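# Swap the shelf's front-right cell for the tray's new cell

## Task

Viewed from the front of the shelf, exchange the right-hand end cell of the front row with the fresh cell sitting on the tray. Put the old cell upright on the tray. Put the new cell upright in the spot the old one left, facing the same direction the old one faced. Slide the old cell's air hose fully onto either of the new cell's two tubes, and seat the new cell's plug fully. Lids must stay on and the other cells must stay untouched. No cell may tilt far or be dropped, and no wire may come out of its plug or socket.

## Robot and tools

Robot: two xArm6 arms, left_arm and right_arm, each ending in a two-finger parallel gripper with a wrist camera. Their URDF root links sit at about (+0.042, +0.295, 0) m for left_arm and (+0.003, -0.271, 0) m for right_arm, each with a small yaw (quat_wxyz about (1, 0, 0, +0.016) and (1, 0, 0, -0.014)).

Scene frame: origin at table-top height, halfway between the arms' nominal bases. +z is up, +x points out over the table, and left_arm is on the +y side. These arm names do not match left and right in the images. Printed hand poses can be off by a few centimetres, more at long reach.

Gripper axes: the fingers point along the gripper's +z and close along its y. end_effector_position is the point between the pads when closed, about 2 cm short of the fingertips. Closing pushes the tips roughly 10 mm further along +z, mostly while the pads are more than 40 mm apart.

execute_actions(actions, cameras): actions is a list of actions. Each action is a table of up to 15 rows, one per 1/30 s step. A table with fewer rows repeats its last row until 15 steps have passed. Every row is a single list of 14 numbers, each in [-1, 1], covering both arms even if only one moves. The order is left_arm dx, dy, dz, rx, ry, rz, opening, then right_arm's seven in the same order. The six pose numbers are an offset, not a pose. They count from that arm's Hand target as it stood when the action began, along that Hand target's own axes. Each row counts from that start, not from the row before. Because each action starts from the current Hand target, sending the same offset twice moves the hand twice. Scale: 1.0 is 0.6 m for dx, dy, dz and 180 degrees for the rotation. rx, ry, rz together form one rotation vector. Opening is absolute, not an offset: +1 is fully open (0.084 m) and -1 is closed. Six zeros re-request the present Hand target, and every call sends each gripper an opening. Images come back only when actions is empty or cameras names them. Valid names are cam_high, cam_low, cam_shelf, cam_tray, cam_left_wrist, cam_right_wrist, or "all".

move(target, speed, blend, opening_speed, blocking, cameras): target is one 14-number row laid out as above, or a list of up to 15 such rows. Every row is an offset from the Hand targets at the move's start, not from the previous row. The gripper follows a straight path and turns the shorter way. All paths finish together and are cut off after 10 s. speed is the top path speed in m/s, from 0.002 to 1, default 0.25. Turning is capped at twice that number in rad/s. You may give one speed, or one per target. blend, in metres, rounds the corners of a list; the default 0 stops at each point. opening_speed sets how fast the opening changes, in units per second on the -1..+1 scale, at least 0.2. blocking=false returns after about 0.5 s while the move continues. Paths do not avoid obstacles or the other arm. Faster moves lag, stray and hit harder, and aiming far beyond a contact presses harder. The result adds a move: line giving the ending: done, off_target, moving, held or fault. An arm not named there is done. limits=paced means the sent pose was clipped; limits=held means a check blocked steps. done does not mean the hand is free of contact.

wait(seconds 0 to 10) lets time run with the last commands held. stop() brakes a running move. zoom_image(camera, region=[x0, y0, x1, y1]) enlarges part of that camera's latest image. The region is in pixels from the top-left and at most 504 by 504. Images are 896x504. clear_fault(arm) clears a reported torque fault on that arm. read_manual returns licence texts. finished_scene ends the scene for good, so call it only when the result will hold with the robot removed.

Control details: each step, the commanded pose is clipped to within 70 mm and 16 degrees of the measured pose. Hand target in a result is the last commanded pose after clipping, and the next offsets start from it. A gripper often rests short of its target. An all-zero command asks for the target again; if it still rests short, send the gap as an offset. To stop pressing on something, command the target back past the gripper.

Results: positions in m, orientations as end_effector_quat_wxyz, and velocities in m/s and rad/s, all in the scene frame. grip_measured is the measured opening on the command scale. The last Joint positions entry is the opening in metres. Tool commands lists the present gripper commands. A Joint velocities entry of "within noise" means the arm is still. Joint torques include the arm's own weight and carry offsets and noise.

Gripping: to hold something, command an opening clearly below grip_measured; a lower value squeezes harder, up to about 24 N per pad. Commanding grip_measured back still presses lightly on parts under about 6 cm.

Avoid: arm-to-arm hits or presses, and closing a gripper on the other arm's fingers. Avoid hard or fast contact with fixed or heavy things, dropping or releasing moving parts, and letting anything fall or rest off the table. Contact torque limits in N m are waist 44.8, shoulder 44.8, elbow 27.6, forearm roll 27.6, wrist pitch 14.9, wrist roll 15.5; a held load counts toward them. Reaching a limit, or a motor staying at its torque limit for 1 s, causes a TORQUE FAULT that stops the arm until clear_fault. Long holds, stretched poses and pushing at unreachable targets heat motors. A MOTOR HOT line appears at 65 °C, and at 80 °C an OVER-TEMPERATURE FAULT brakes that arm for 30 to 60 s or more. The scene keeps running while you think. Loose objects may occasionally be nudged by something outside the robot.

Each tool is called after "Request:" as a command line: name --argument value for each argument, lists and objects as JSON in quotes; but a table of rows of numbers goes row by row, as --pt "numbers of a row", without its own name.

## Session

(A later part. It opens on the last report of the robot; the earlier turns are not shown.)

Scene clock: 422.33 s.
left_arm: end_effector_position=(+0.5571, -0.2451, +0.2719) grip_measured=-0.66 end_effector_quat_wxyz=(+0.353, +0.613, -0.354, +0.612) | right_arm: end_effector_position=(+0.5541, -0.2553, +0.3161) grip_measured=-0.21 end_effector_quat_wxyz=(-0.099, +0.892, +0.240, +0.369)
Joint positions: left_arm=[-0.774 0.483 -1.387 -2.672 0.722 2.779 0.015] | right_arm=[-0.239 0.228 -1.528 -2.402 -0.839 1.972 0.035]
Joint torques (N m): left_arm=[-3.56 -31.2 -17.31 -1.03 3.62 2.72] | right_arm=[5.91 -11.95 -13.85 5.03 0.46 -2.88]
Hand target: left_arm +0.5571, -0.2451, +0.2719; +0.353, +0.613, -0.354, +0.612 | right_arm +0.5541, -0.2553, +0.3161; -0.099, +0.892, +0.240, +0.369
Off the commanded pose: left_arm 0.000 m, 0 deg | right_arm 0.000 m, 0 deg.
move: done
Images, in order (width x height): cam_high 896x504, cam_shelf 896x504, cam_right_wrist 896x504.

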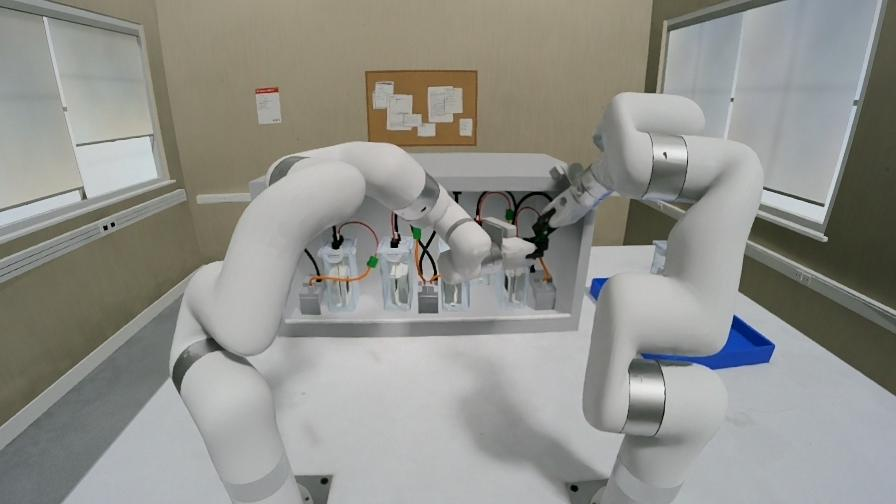

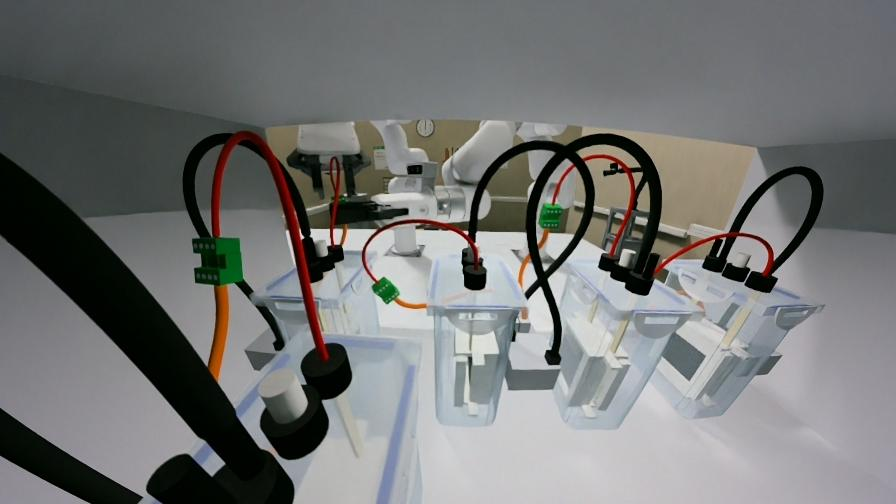

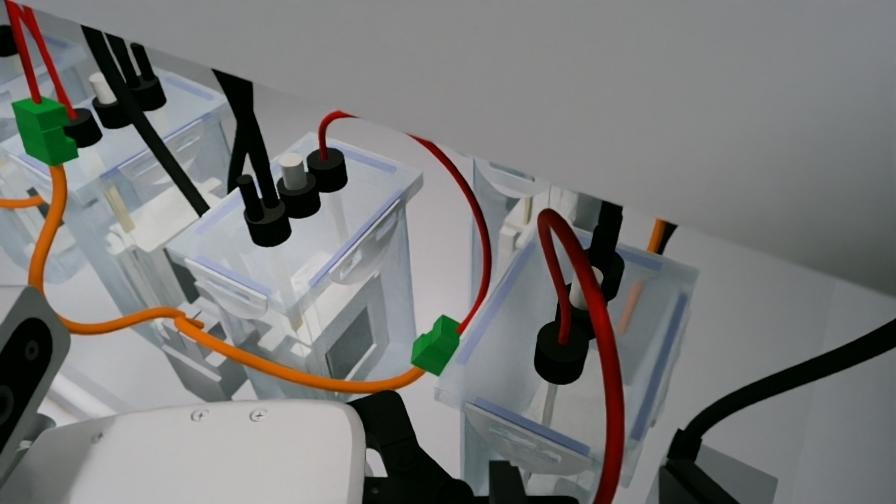

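Request:
move --target '[0,0,0,0,0,0,-0.95, 0,-0.0083,0.0167,0,0,0,-0.2]' --speed 0.03 --cameras '["cam_left_wrist","cam_right_wrist","cam_shelf"]'

Request:
zoom_image --camera "cam_shelf" --region '[300, 170, 370, 230]'

Request:
zoom_image --camera "cam_left_wrist" --region '[480, 280, 780, 504]'

Scene clock: 435.07 s.
left_arm: end_effector_position=(+0.5571, -0.2451, +0.2719) grip_measured=-0.66 end_effector_quat_wxyz=(+0.353, +0.613, -0.354, +0.612) | right_arm: end_effector_position=(+0.5577, -0.2475, +0.3091) grip_measured=-0.21 end_effector_quat_wxyz=(-0.099, +0.892, +0.240, +0.369)
Joint positions: left_arm=[-0.774 0.483 -1.387 -2.672 0.722 2.779 0.015] | right_arm=[-0.22 0.235 -1.518 -2.398 -0.815 1.974 0.035]
Joint torques (N m): left_arm=[-3.6 -31.4 -17.19 -0.97 3.6 2.68] | right_arm=[5.62 -12.54 -8.35 5.04 0.51 2.76]
Hand target: left_arm +0.5571, -0.2451, +0.2719; +0.353, +0.613, -0.354, +0.612 | right_arm +0.5577, -0.2475, +0.3090; -0.099, +0.892, +0.240, +0.369
Off the commanded pose: left_arm 0.000 m, 0 deg | right_arm 0.000 m, 0 deg.
move: done
Images, in order (width x height): cam_shelf 896x504, cam_left_wrist 896x504, cam_right_wrist 896x504.

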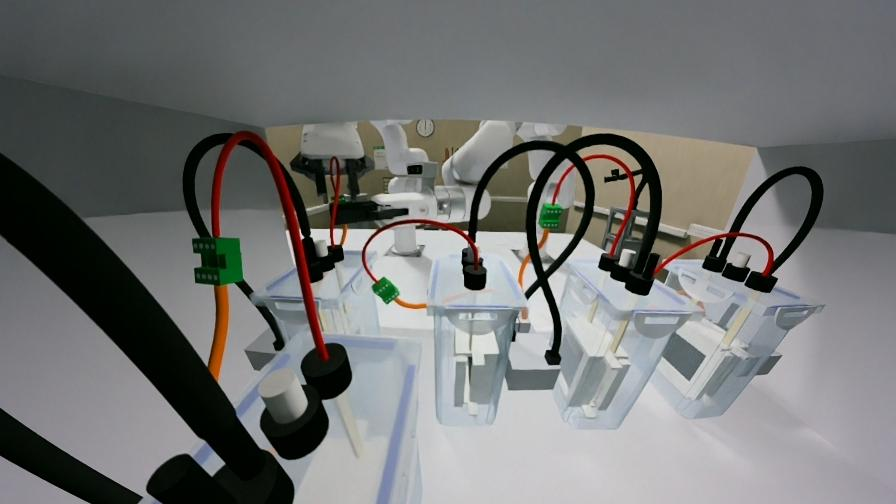

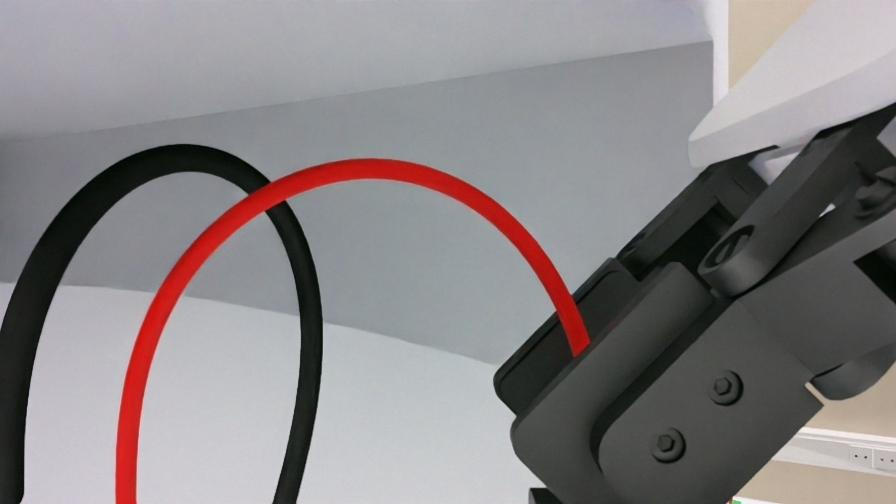

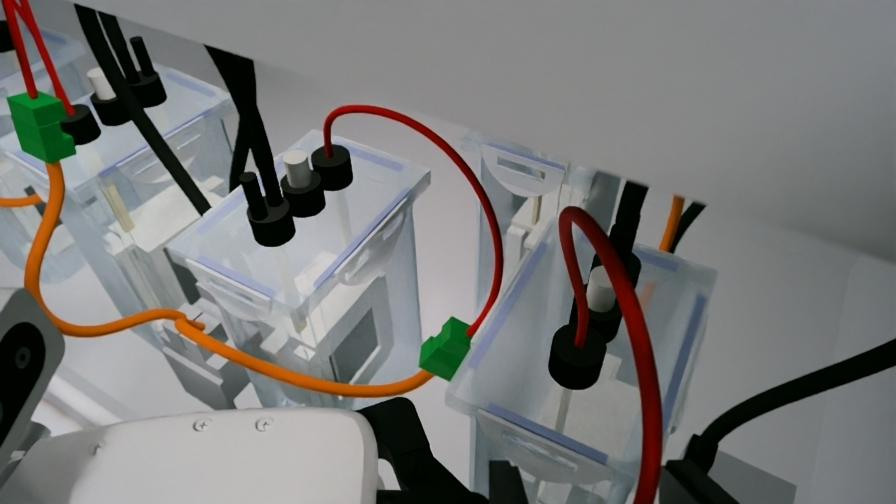

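Scaled by 7.200.

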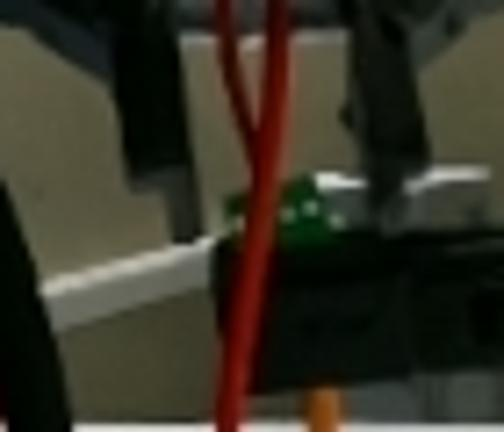

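Scaled by 1.680.

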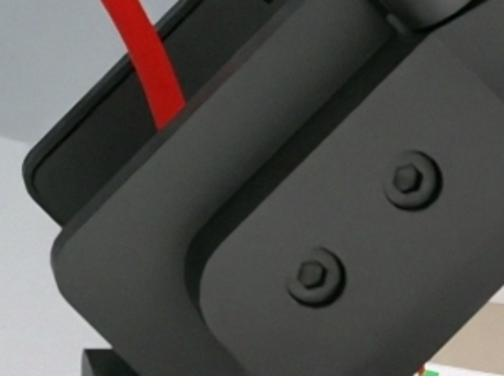

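Request:
move --target '[0,0,0,0,0,0,-1, 0,0,0,0,0,0,-0.8]' --opening_speed 0.25 --cameras '["cam_left_wrist","cam_right_wrist","cam_shelf"]'

Request:
zoom_image --camera "cam_shelf" --region '[300, 170, 370, 230]'

Scene clock: 443.13 s.
left_arm: end_effector_position=(+0.5571, -0.2451, +0.2719) grip_measured=-0.67 end_effector_quat_wxyz=(+0.353, +0.613, -0.354, +0.612) | right_arm: end_effector_position=(+0.5577, -0.2475, +0.3090) grip_measured=-0.53 end_effector_quat_wxyz=(-0.099, +0.892, +0.240, +0.369)
Joint positions: left_arm=[-0.774 0.483 -1.387 -2.672 0.722 2.779 0.015] | right_arm=[-0.22 0.235 -1.518 -2.398 -0.815 1.974 0.021]
Joint torques (N m): left_arm=[-3.62 -31.3 -24.13 -0.86 3.66 2.71] | right_arm=[5.75 -12.29 -8.5 5.06 -2.35 2.67]
Hand target: left_arm +0.5571, -0.2451, +0.2719; +0.353, +0.613, -0.354, +0.612 | right_arm +0.5577, -0.2475, +0.3090; -0.099, +0.892, +0.240, +0.369
Off the commanded pose: left_arm 0.000 m, 0 deg | right_arm 0.000 m, 0 deg.
move: done
Images, in order (width x height): cam_shelf 896x504, cam_left_wrist 896x504, cam_right_wrist 896x504.

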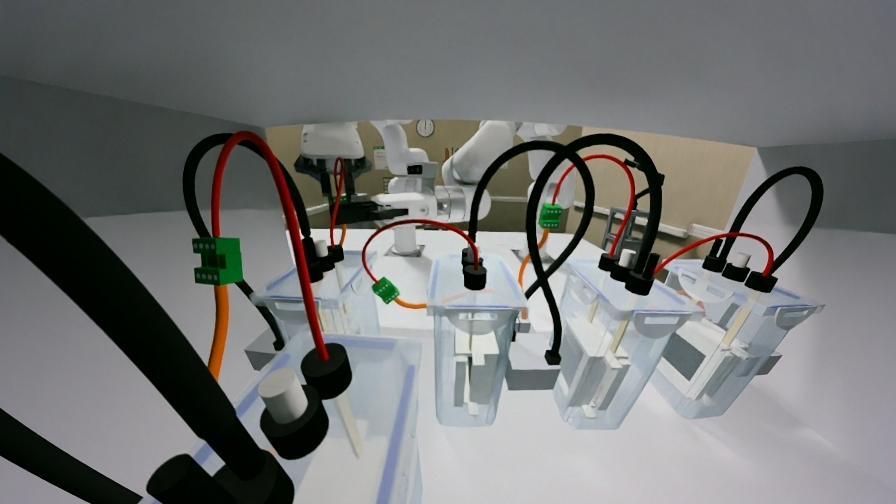

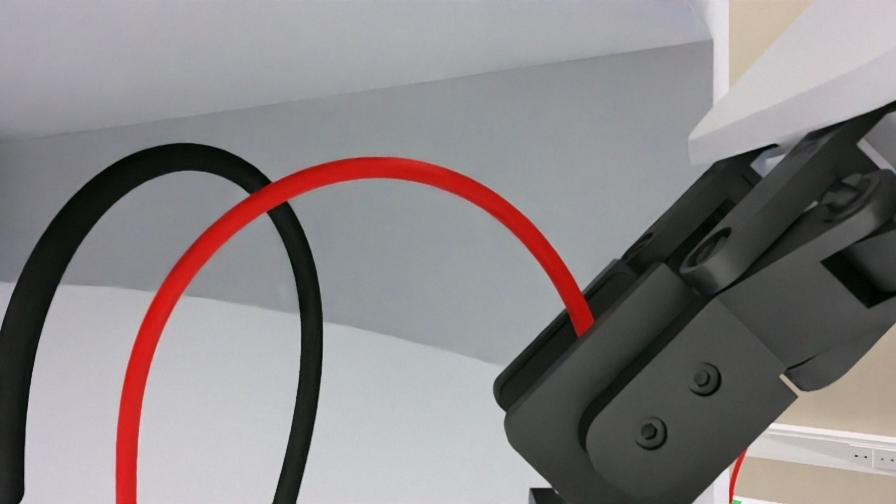

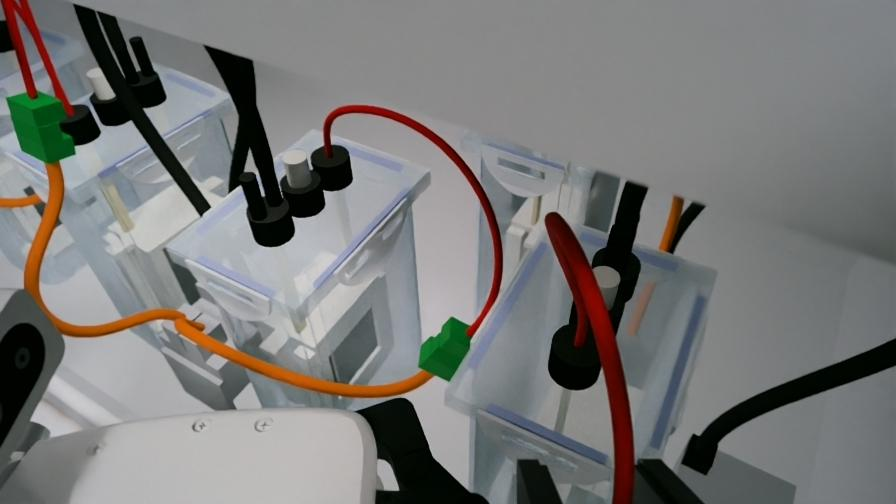

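Scaled by 7.200.

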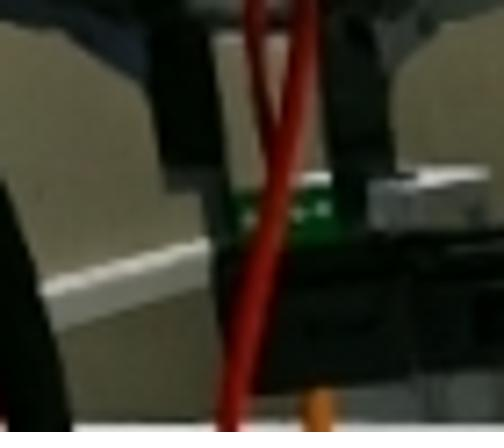

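Request:
move --pt "0 0 0 0 0 0 -1 0 0 0 0 0 0 -1" --pt "0 0 0 0 0 0 -1 0.0295 0 -0.0295 0 0 0 -1" --speed 0.03 --cameras '["cam_left_wrist","cam_right_wrist","cam_shelf"]'

Request:
zoom_image --camera "cam_shelf" --region '[300, 150, 370, 230]'

Scene clock: 449.13 s.
left_arm: end_effector_position=(+0.5571, -0.2451, +0.2719) grip_measured=-0.67 end_effector_quat_wxyz=(+0.353, +0.613, -0.354, +0.612) | right_arm: end_effector_position=(+0.5578, -0.2475, +0.3341) grip_measured=-0.55 end_effector_quat_wxyz=(-0.099, +0.892, +0.240, +0.369)
Joint positions: left_arm=[-0.774 0.483 -1.387 -2.672 0.722 2.779 0.015] | right_arm=[-0.21 0.236 -1.602 -2.451 -0.871 2.057 0.02]
Joint torques (N m): left_arm=[-3.01 -30.84 -20.98 1.02 3.57 2.68] | right_arm=[5.94 -12.63 -13.83 -0.59 -1.29 2.79]
Hand target: left_arm +0.5571, -0.2451, +0.2719; +0.353, +0.613, -0.354, +0.612 | right_arm +0.5578, -0.2475, +0.3341; -0.099, +0.892, +0.240, +0.369
Off the commanded pose: left_arm 0.000 m, 0 deg | right_arm 0.000 m, 0 deg.
move: done
Images, in order (width x height): cam_shelf 896x504, cam_left_wrist 896x504, cam_right_wrist 896x504.

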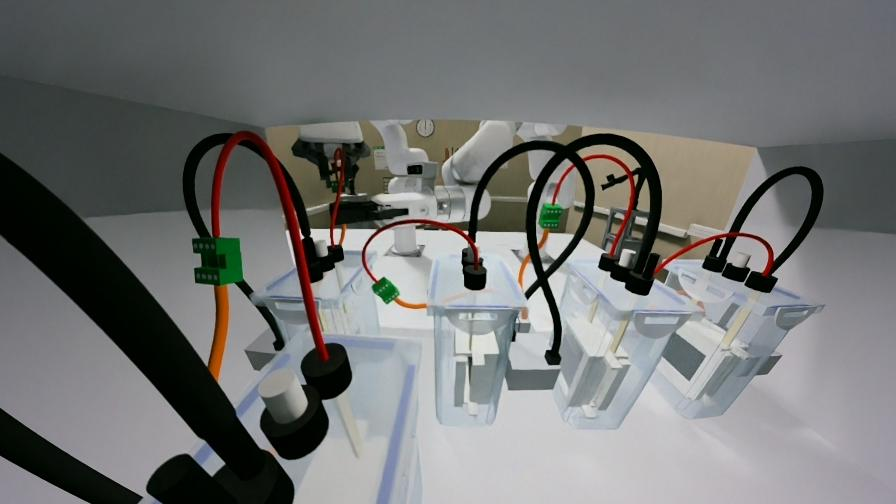

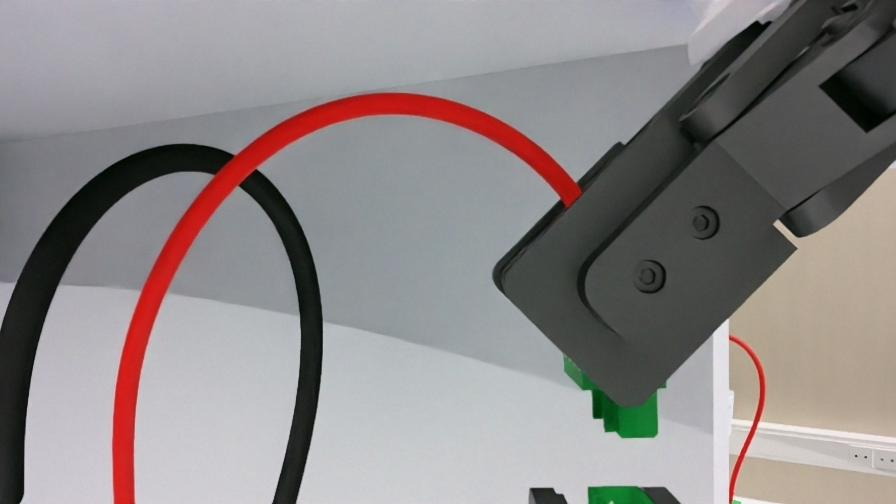

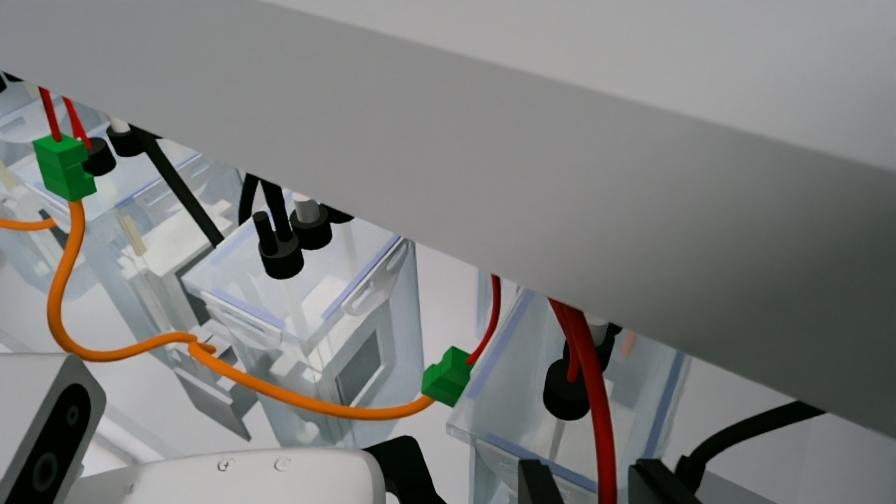

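Scaled by 6.300.

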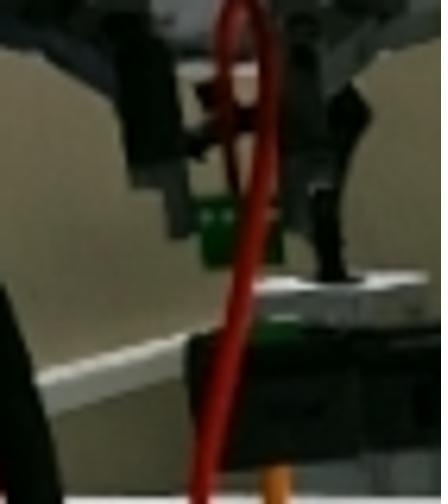

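Request:
move --pt "-0.1 0 0 0 0 0 -0.95 0 0 0 0 0 0 -1" --pt "-0.2167 0.0458 0.0794 0 0 0 -0.95 0 0 0 0 0 0 -1" --speed 0.06 --blend 0.02 --cameras '["cam_left_wrist","cam_right_wrist","cam_shelf","cam_low"]'

Scene clock: 489.37 s.
left_arm: end_effector_position=(+0.5572, -0.2999, +0.1419) grip_measured=-0.67 end_effector_quat_wxyz=(+0.353, +0.612, -0.354, +0.612) | right_arm: end_effector_position=(+0.5578, -0.2475, +0.3341) grip_measured=-0.55 end_effector_quat_wxyz=(-0.099, +0.892, +0.240, +0.369)
Joint positions: left_arm=[-0.831 0.847 -1.592 -2.811 0.853 2.92 0.015] | right_arm=[-0.21 0.236 -1.602 -2.451 -0.871 2.057 0.02]
Joint torques (N m): left_arm=[-3.51 -23.41 -19.15 -1.27 0.41 2.76] | right_arm=[5.84 -12.57 -14.01 -0.77 -1.32 2.69]
Hand target: left_arm +0.5572, -0.2999, +0.1419; +0.353, +0.613, -0.354, +0.612 | right_arm +0.5578, -0.2475, +0.3341; -0.099, +0.892, +0.240, +0.369
Off the commanded pose: left_arm 0.000 m, 0 deg | right_arm 0.000 m, 0 deg.
move: done
Images, in order (width x height): cam_low 896x504, cam_shelf 896x504, cam_left_wrist 896x504, cam_right_wrist 896x504.

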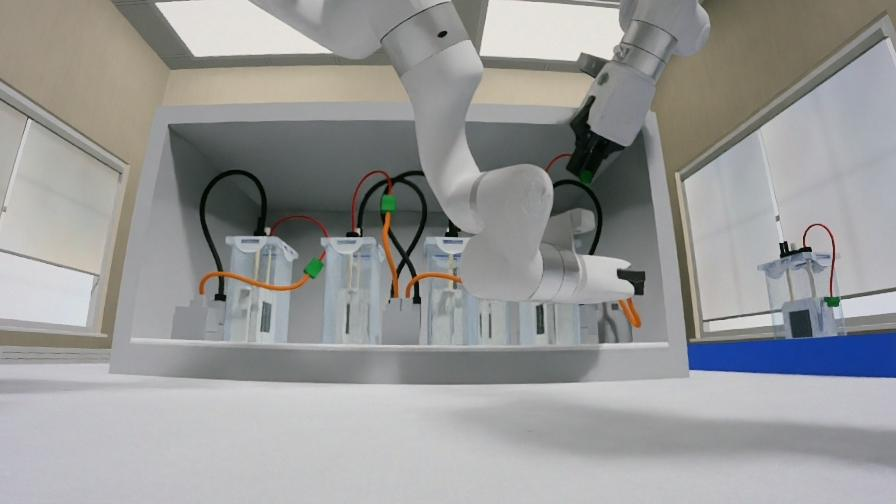

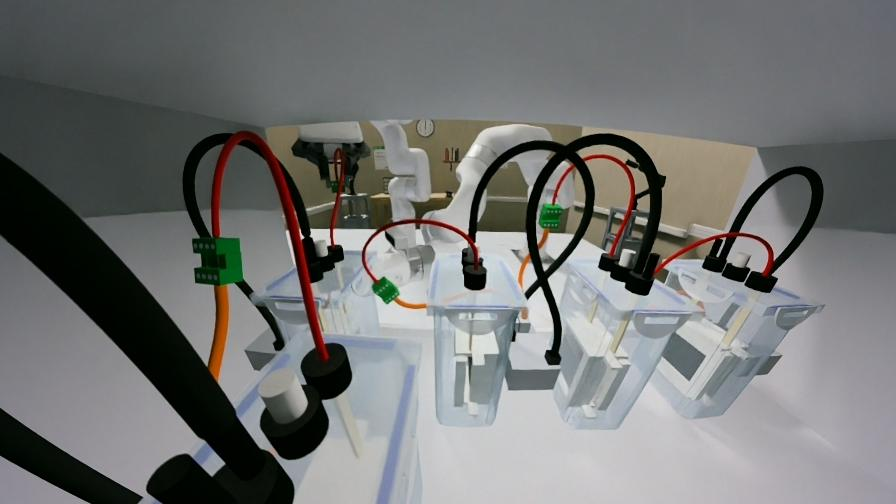

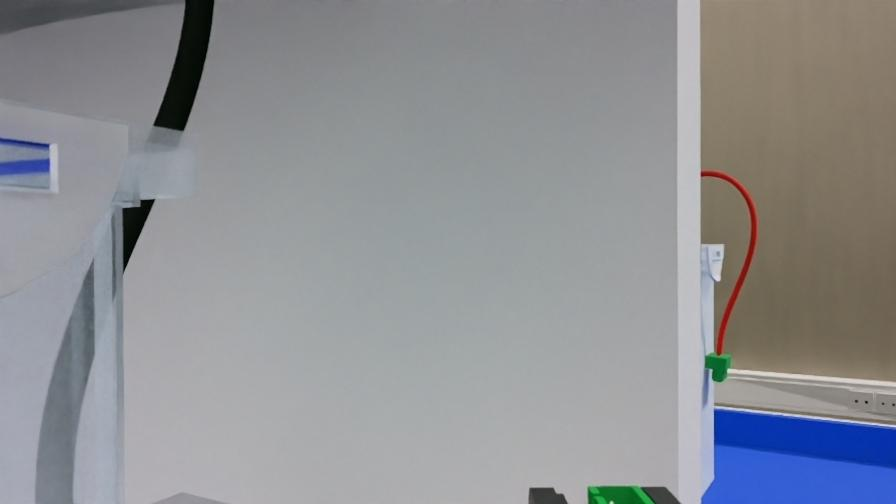

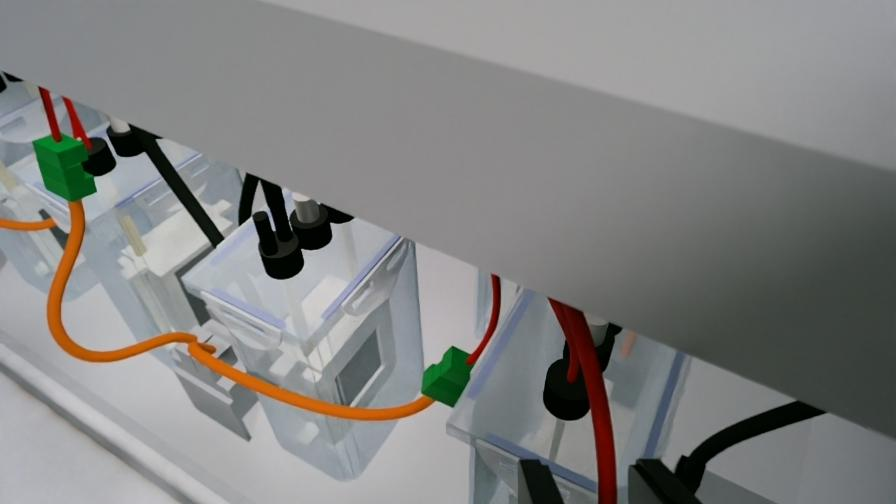

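Request:
move --target '[0,0,0,0,0,0,-0.2, 0,0,0,0,0,0,-1]' --opening_speed 0.25 --cameras '["cam_left_wrist","cam_low"]'

Request:
zoom_image --camera "cam_low" --region '[520, 220, 700, 380]'

Scene clock: 496.00 s.
left_arm: end_effector_position=(+0.5572, -0.2999, +0.1418) grip_measured=-0.21 end_effector_quat_wxyz=(+0.353, +0.613, -0.354, +0.612) | right_arm: end_effector_position=(+0.5578, -0.2475, +0.3341) grip_measured=-0.55 end_effector_quat_wxyz=(-0.099, +0.892, +0.240, +0.369)
Joint positions: left_arm=[-0.831 0.847 -1.592 -2.811 0.853 2.92 0.035] | right_arm=[-0.21 0.236 -1.602 -2.451 -0.871 2.057 0.02]
Joint torques (N m): left_arm=[-2.35 -31.28 -18.16 -1.15 2.8 2.71] | right_arm=[5.92 -12.64 -13.9 -0.7 -1.31 2.69]
Hand target: left_arm +0.5572, -0.2999, +0.1419; +0.353, +0.613, -0.354, +0.612 | right_arm +0.5578, -0.2475, +0.3341; -0.099, +0.892, +0.240, +0.369
Off the commanded pose: left_arm 0.000 m, 0 deg | right_arm 0.000 m, 0 deg.
move: done
Images, in order (width x height): cam_low 896x504, cam_left_wrist 896x504.

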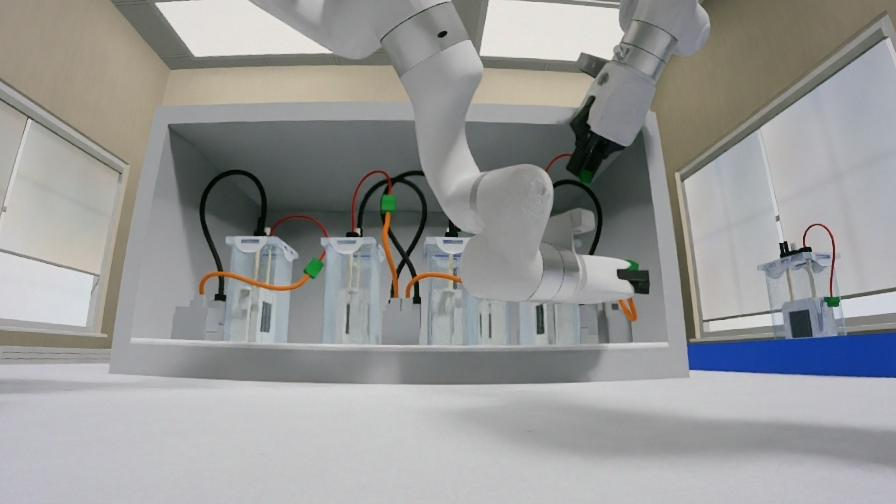

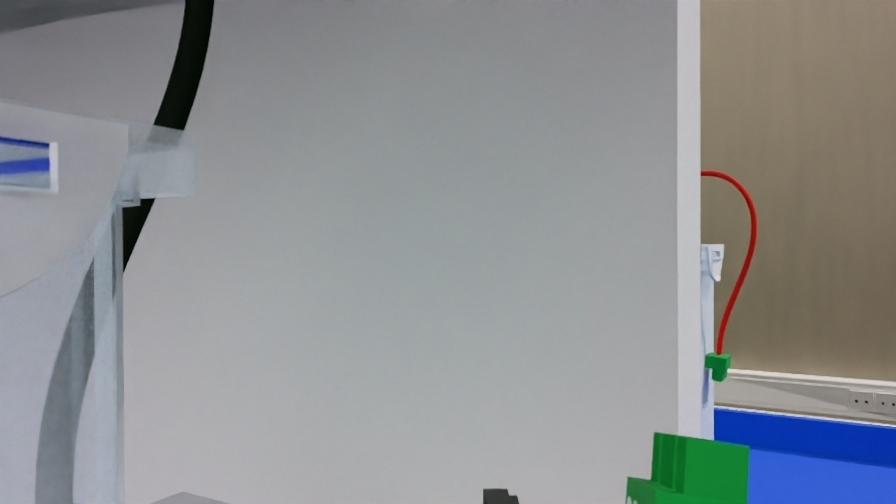

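Scaled by 2.800.

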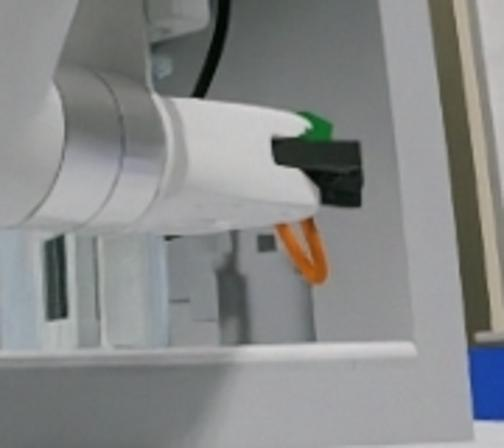

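Request:
move --pt "0 0 0 0 0 0 0.3 0 0 0 0 0 0 -1" --pt "0 0 -0.25 0 0 0 0.3 0 0 0 0 0 0 -1" --opening_speed 0.3 --speed 0.08 --cameras '["cam_left_wrist","cam_low","cam_high","cam_right_wrist"]'

Request:
zoom_image --camera "cam_low" --region '[520, 140, 700, 380]'

Scene clock: 504.50 s.
left_arm: end_effector_position=(+0.4821, -0.1701, +0.1419) grip_measured=+0.29 end_effector_quat_wxyz=(+0.353, +0.613, -0.354, +0.612) | right_arm: end_effector_position=(+0.5578, -0.2475, +0.3341) grip_measured=-0.55 end_effector_quat_wxyz=(-0.099, +0.892, +0.240, +0.369)
Joint positions: left_arm=[-0.726 0.484 -0.923 -2.757 1.159 2.982 0.056] | right_arm=[-0.21 0.236 -1.602 -2.451 -0.871 2.057 0.02]
Joint torques (N m): left_arm=[4.38 -27.18 -12.06 1.42 3.62 2.75] | right_arm=[5.67 -12.36 -13.8 -0.58 -1.22 2.7]
Hand target: left_arm +0.4821, -0.1701, +0.1419; +0.353, +0.613, -0.354, +0.612 | right_arm +0.5578, -0.2475, +0.3341; -0.099, +0.892, +0.240, +0.369
Off the commanded pose: left_arm 0.000 m, 0 deg | right_arm 0.000 m, 0 deg.
move: done
Images, in order (width x height): cam_high 896x504, cam_low 896x504, cam_left_wrist 896x504, cam_right_wrist 896x504.

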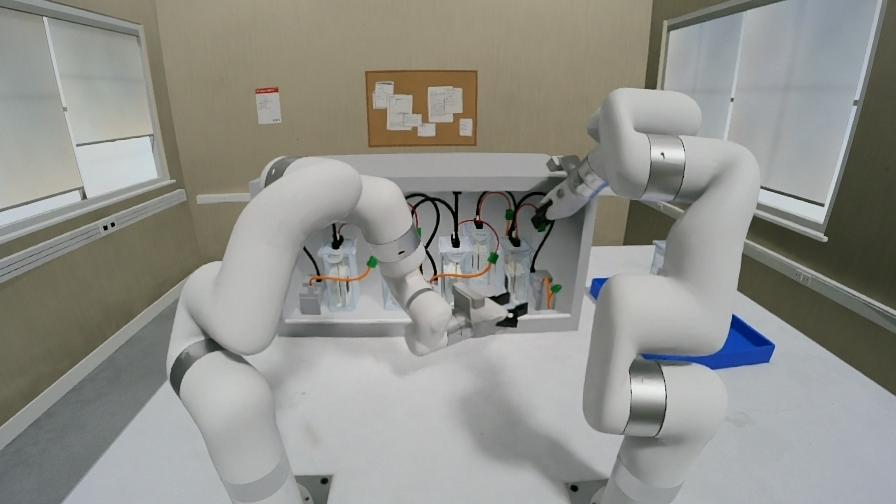

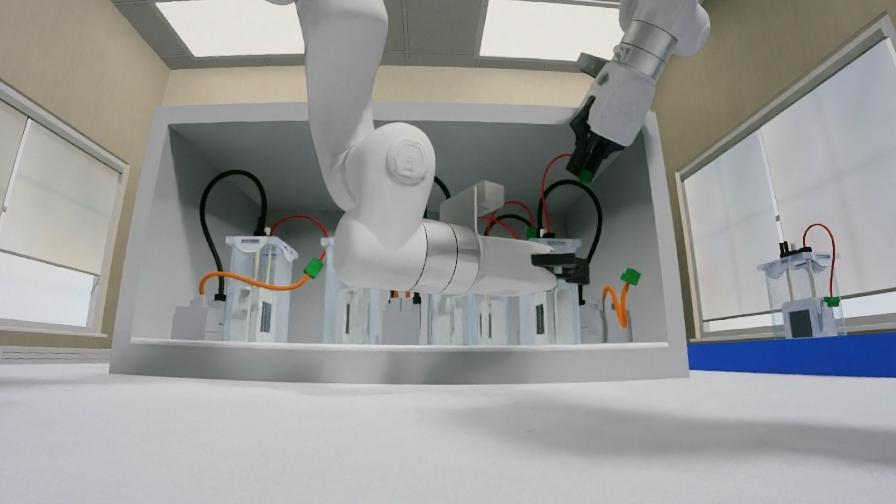

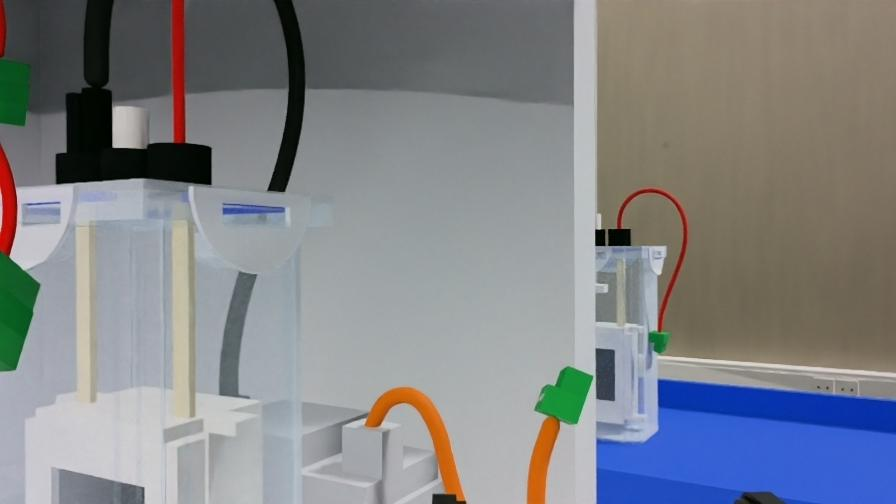

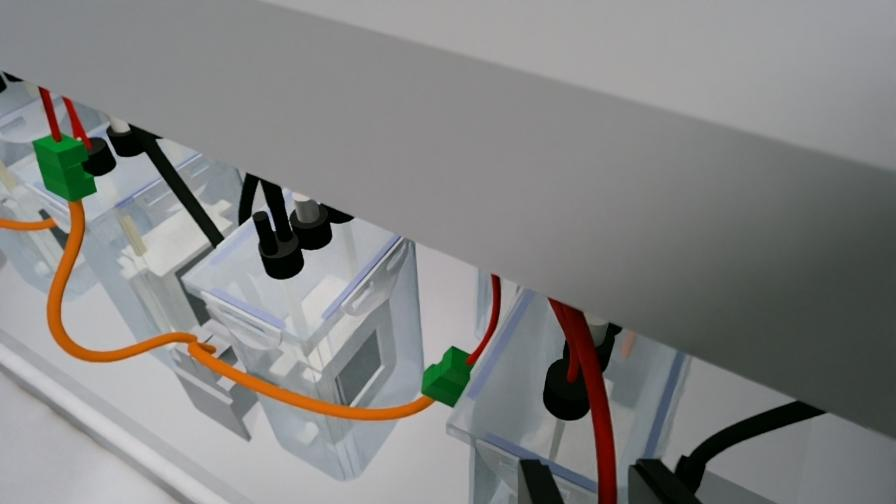

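Scaled by 2.100.

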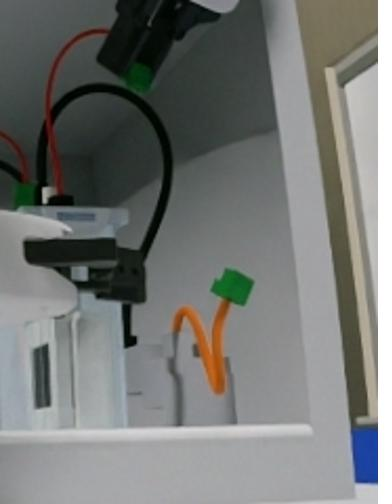

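Request:
zoom_image --camera "cam_left_wrist" --region '[20, 50, 240, 210]'

Scaled by 2.291.

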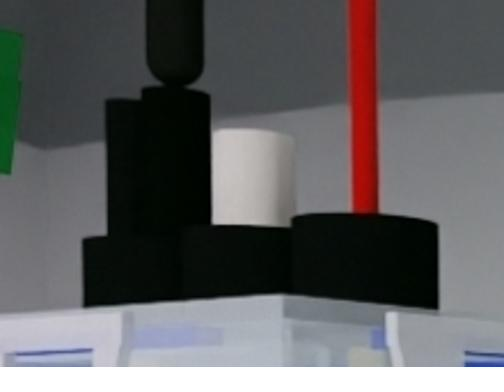

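Request:
move --pt "0.267 0.015 -0.24 0 0 0 0.3 0 0 0 0 0 0 -1" --pt "0.267 0.015 -0.24 0 0 0 0.3 -0.091 -0.0455 0.074 -0.06 0 0.06 -1" --pt "0.267 0.015 -0.24 0 0 0 0.3 -0.152 -0.0232 0.258 -0.1178 0 0.1178 -1" --speed '[0.15,0.08,0.08]' --blend '[0.02,0.02,0]' --cameras '["cam_left_wrist","cam_low","cam_shelf","cam_right_wrist"]'

Scene clock: 531.03 s.
left_arm: end_effector_position=(+0.4022, -0.0501, +0.3022) grip_measured=+0.29 end_effector_quat_wxyz=(+0.353, +0.613, -0.354, +0.612) | right_arm: end_effector_position=(+0.5896, -0.2134, +0.1601) grip_measured=-0.55 end_effector_quat_wxyz=(-0.033, +0.922, +0.015, +0.385)
Joint positions: left_arm=[-0.635 -0.357 -0.451 -2.539 0.858 2.72 0.056] | right_arm=[0.11 0.311 -1.276 -3.063 -0.174 3.12 0.02]
Joint torques (N m): left_arm=[4.45 -15.37 -17.48 1.51 0.45 -2.74] | right_arm=[5.83 -13.19 -13.88 -2.49 -0.72 2.72]
Hand target: left_arm +0.4022, -0.0501, +0.3022; +0.353, +0.613, -0.354, +0.612 | right_arm +0.5895, -0.2131, +0.1601; +0.000, +0.924, +0.001, +0.382
Off the commanded pose: left_arm 0.000 m, 0 deg | right_arm 0.000 m, 4 deg.
move: off_target (right_arm)
Images, in order (width x height): cam_low 896x504, cam_shelf 896x504, cam_left_wrist 896x504, cam_right_wrist 896x504.

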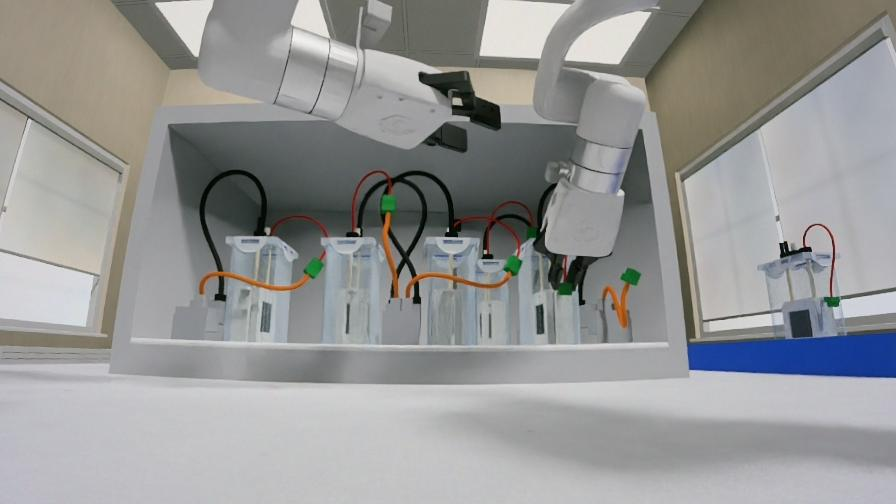

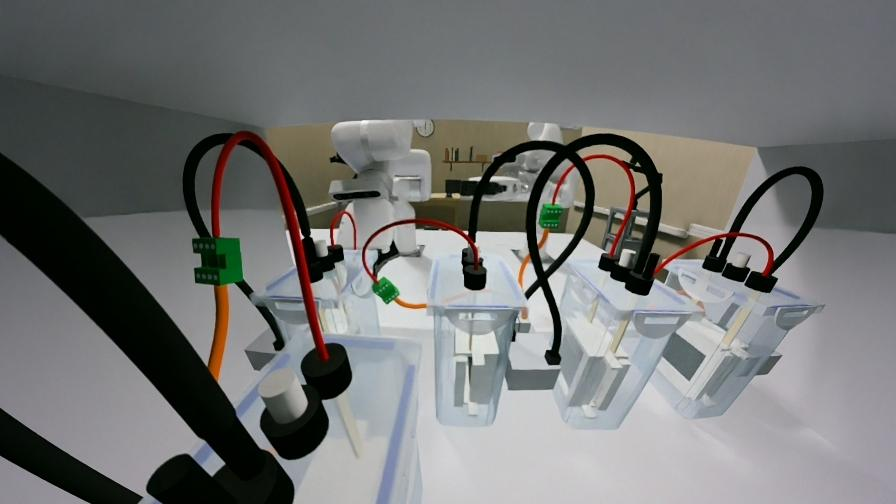

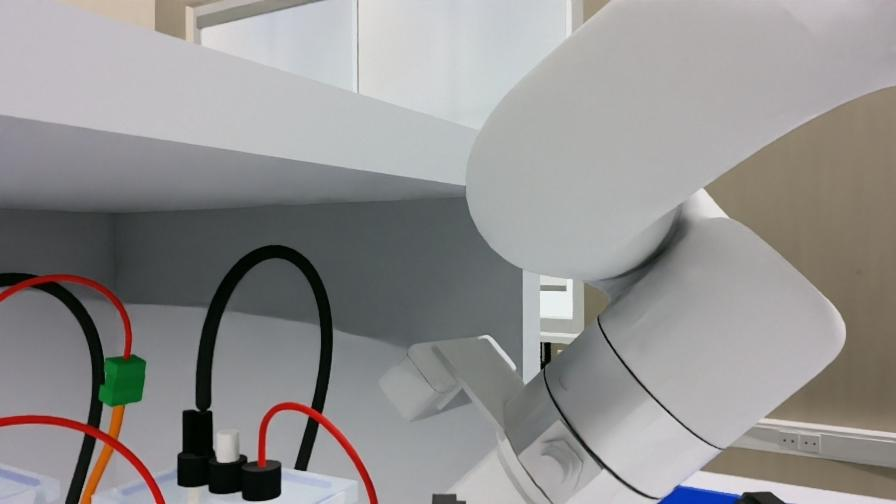

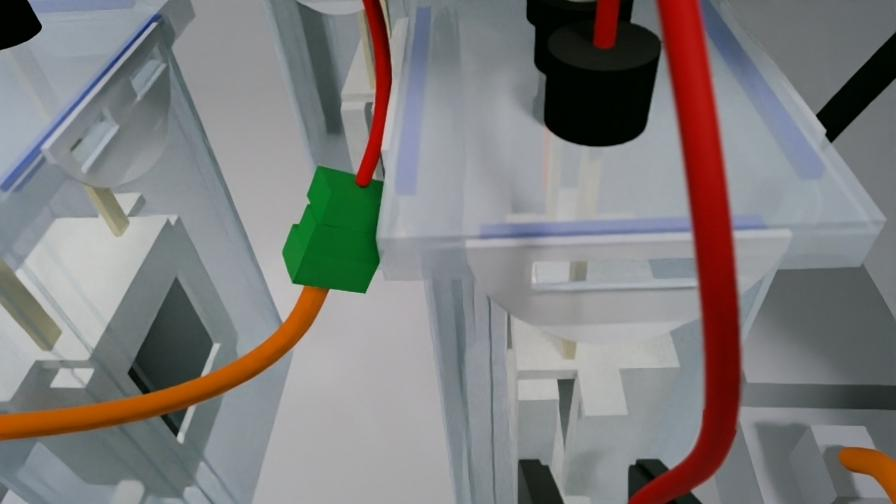

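Request:
move --target '[0,0,0,0,0,0,0.3, 0,0,0,0,0,0,-0.1]' --opening_speed 0.25 --cameras '["cam_low","cam_right_wrist"]'

Request:
zoom_image --camera "cam_low" --region '[480, 180, 660, 360]'

Scene clock: 543.50 s.
left_arm: end_effector_position=(+0.4022, -0.0501, +0.3022) grip_measured=+0.29 end_effector_quat_wxyz=(+0.353, +0.613, -0.354, +0.612) | right_arm: end_effector_position=(+0.5896, -0.2134, +0.1601) grip_measured=-0.11 end_effector_quat_wxyz=(-0.033, +0.922, +0.015, +0.385)
Joint positions: left_arm=[-0.635 -0.357 -0.451 -2.539 0.858 2.72 0.056] | right_arm=[0.11 0.311 -1.276 -3.063 -0.174 3.12 0.039]
Joint torques (N m): left_arm=[4.43 -15.42 -18.25 1.48 0.54 -2.72] | right_arm=[5.61 -13.44 -13.38 -2.34 -0.61 2.55]
Hand target: left_arm +0.4022, -0.0501, +0.3022; +0.353, +0.613, -0.354, +0.612 | right_arm +0.5896, -0.2134, +0.1601; -0.033, +0.922, +0.015, +0.385 (not the last commanded pose)
Off the commanded pose: left_arm 0.000 m, 0 deg | right_arm 0.000 m, 4 deg.
move: off_target (right_arm)
Images, in order (width x height): cam_low 896x504, cam_right_wrist 896x504.

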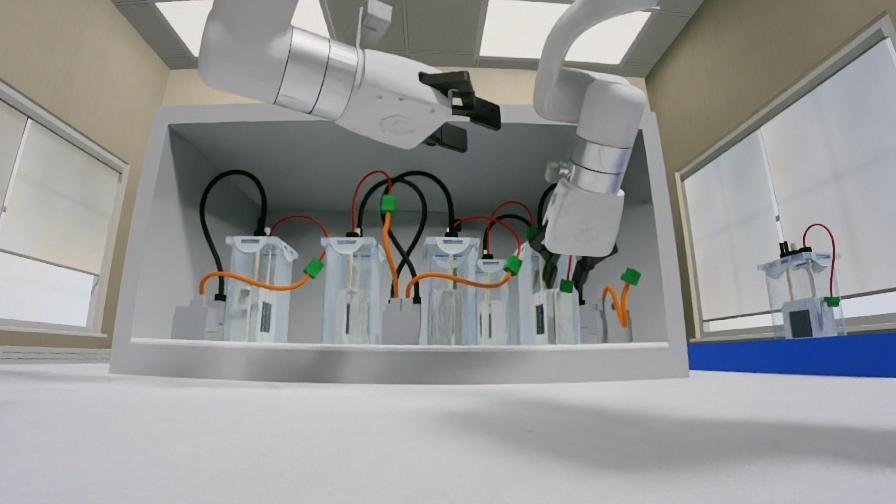

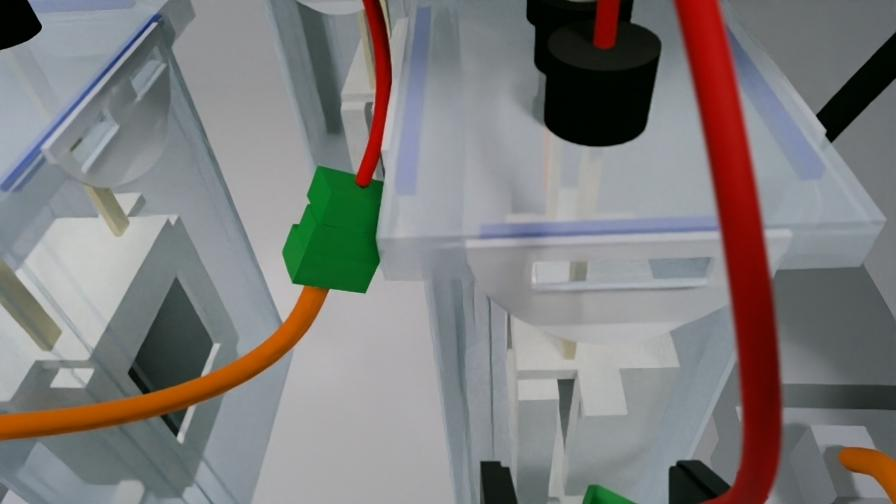

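Scaled by 2.800.

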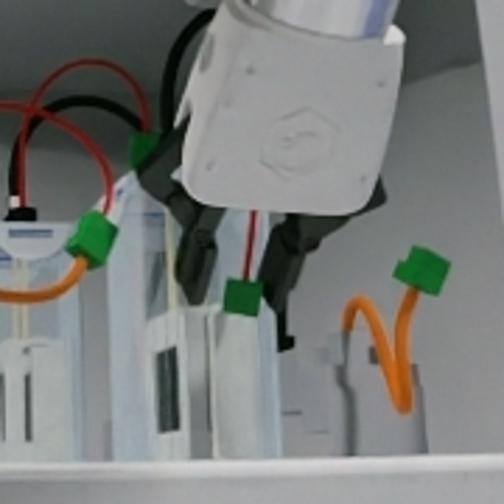

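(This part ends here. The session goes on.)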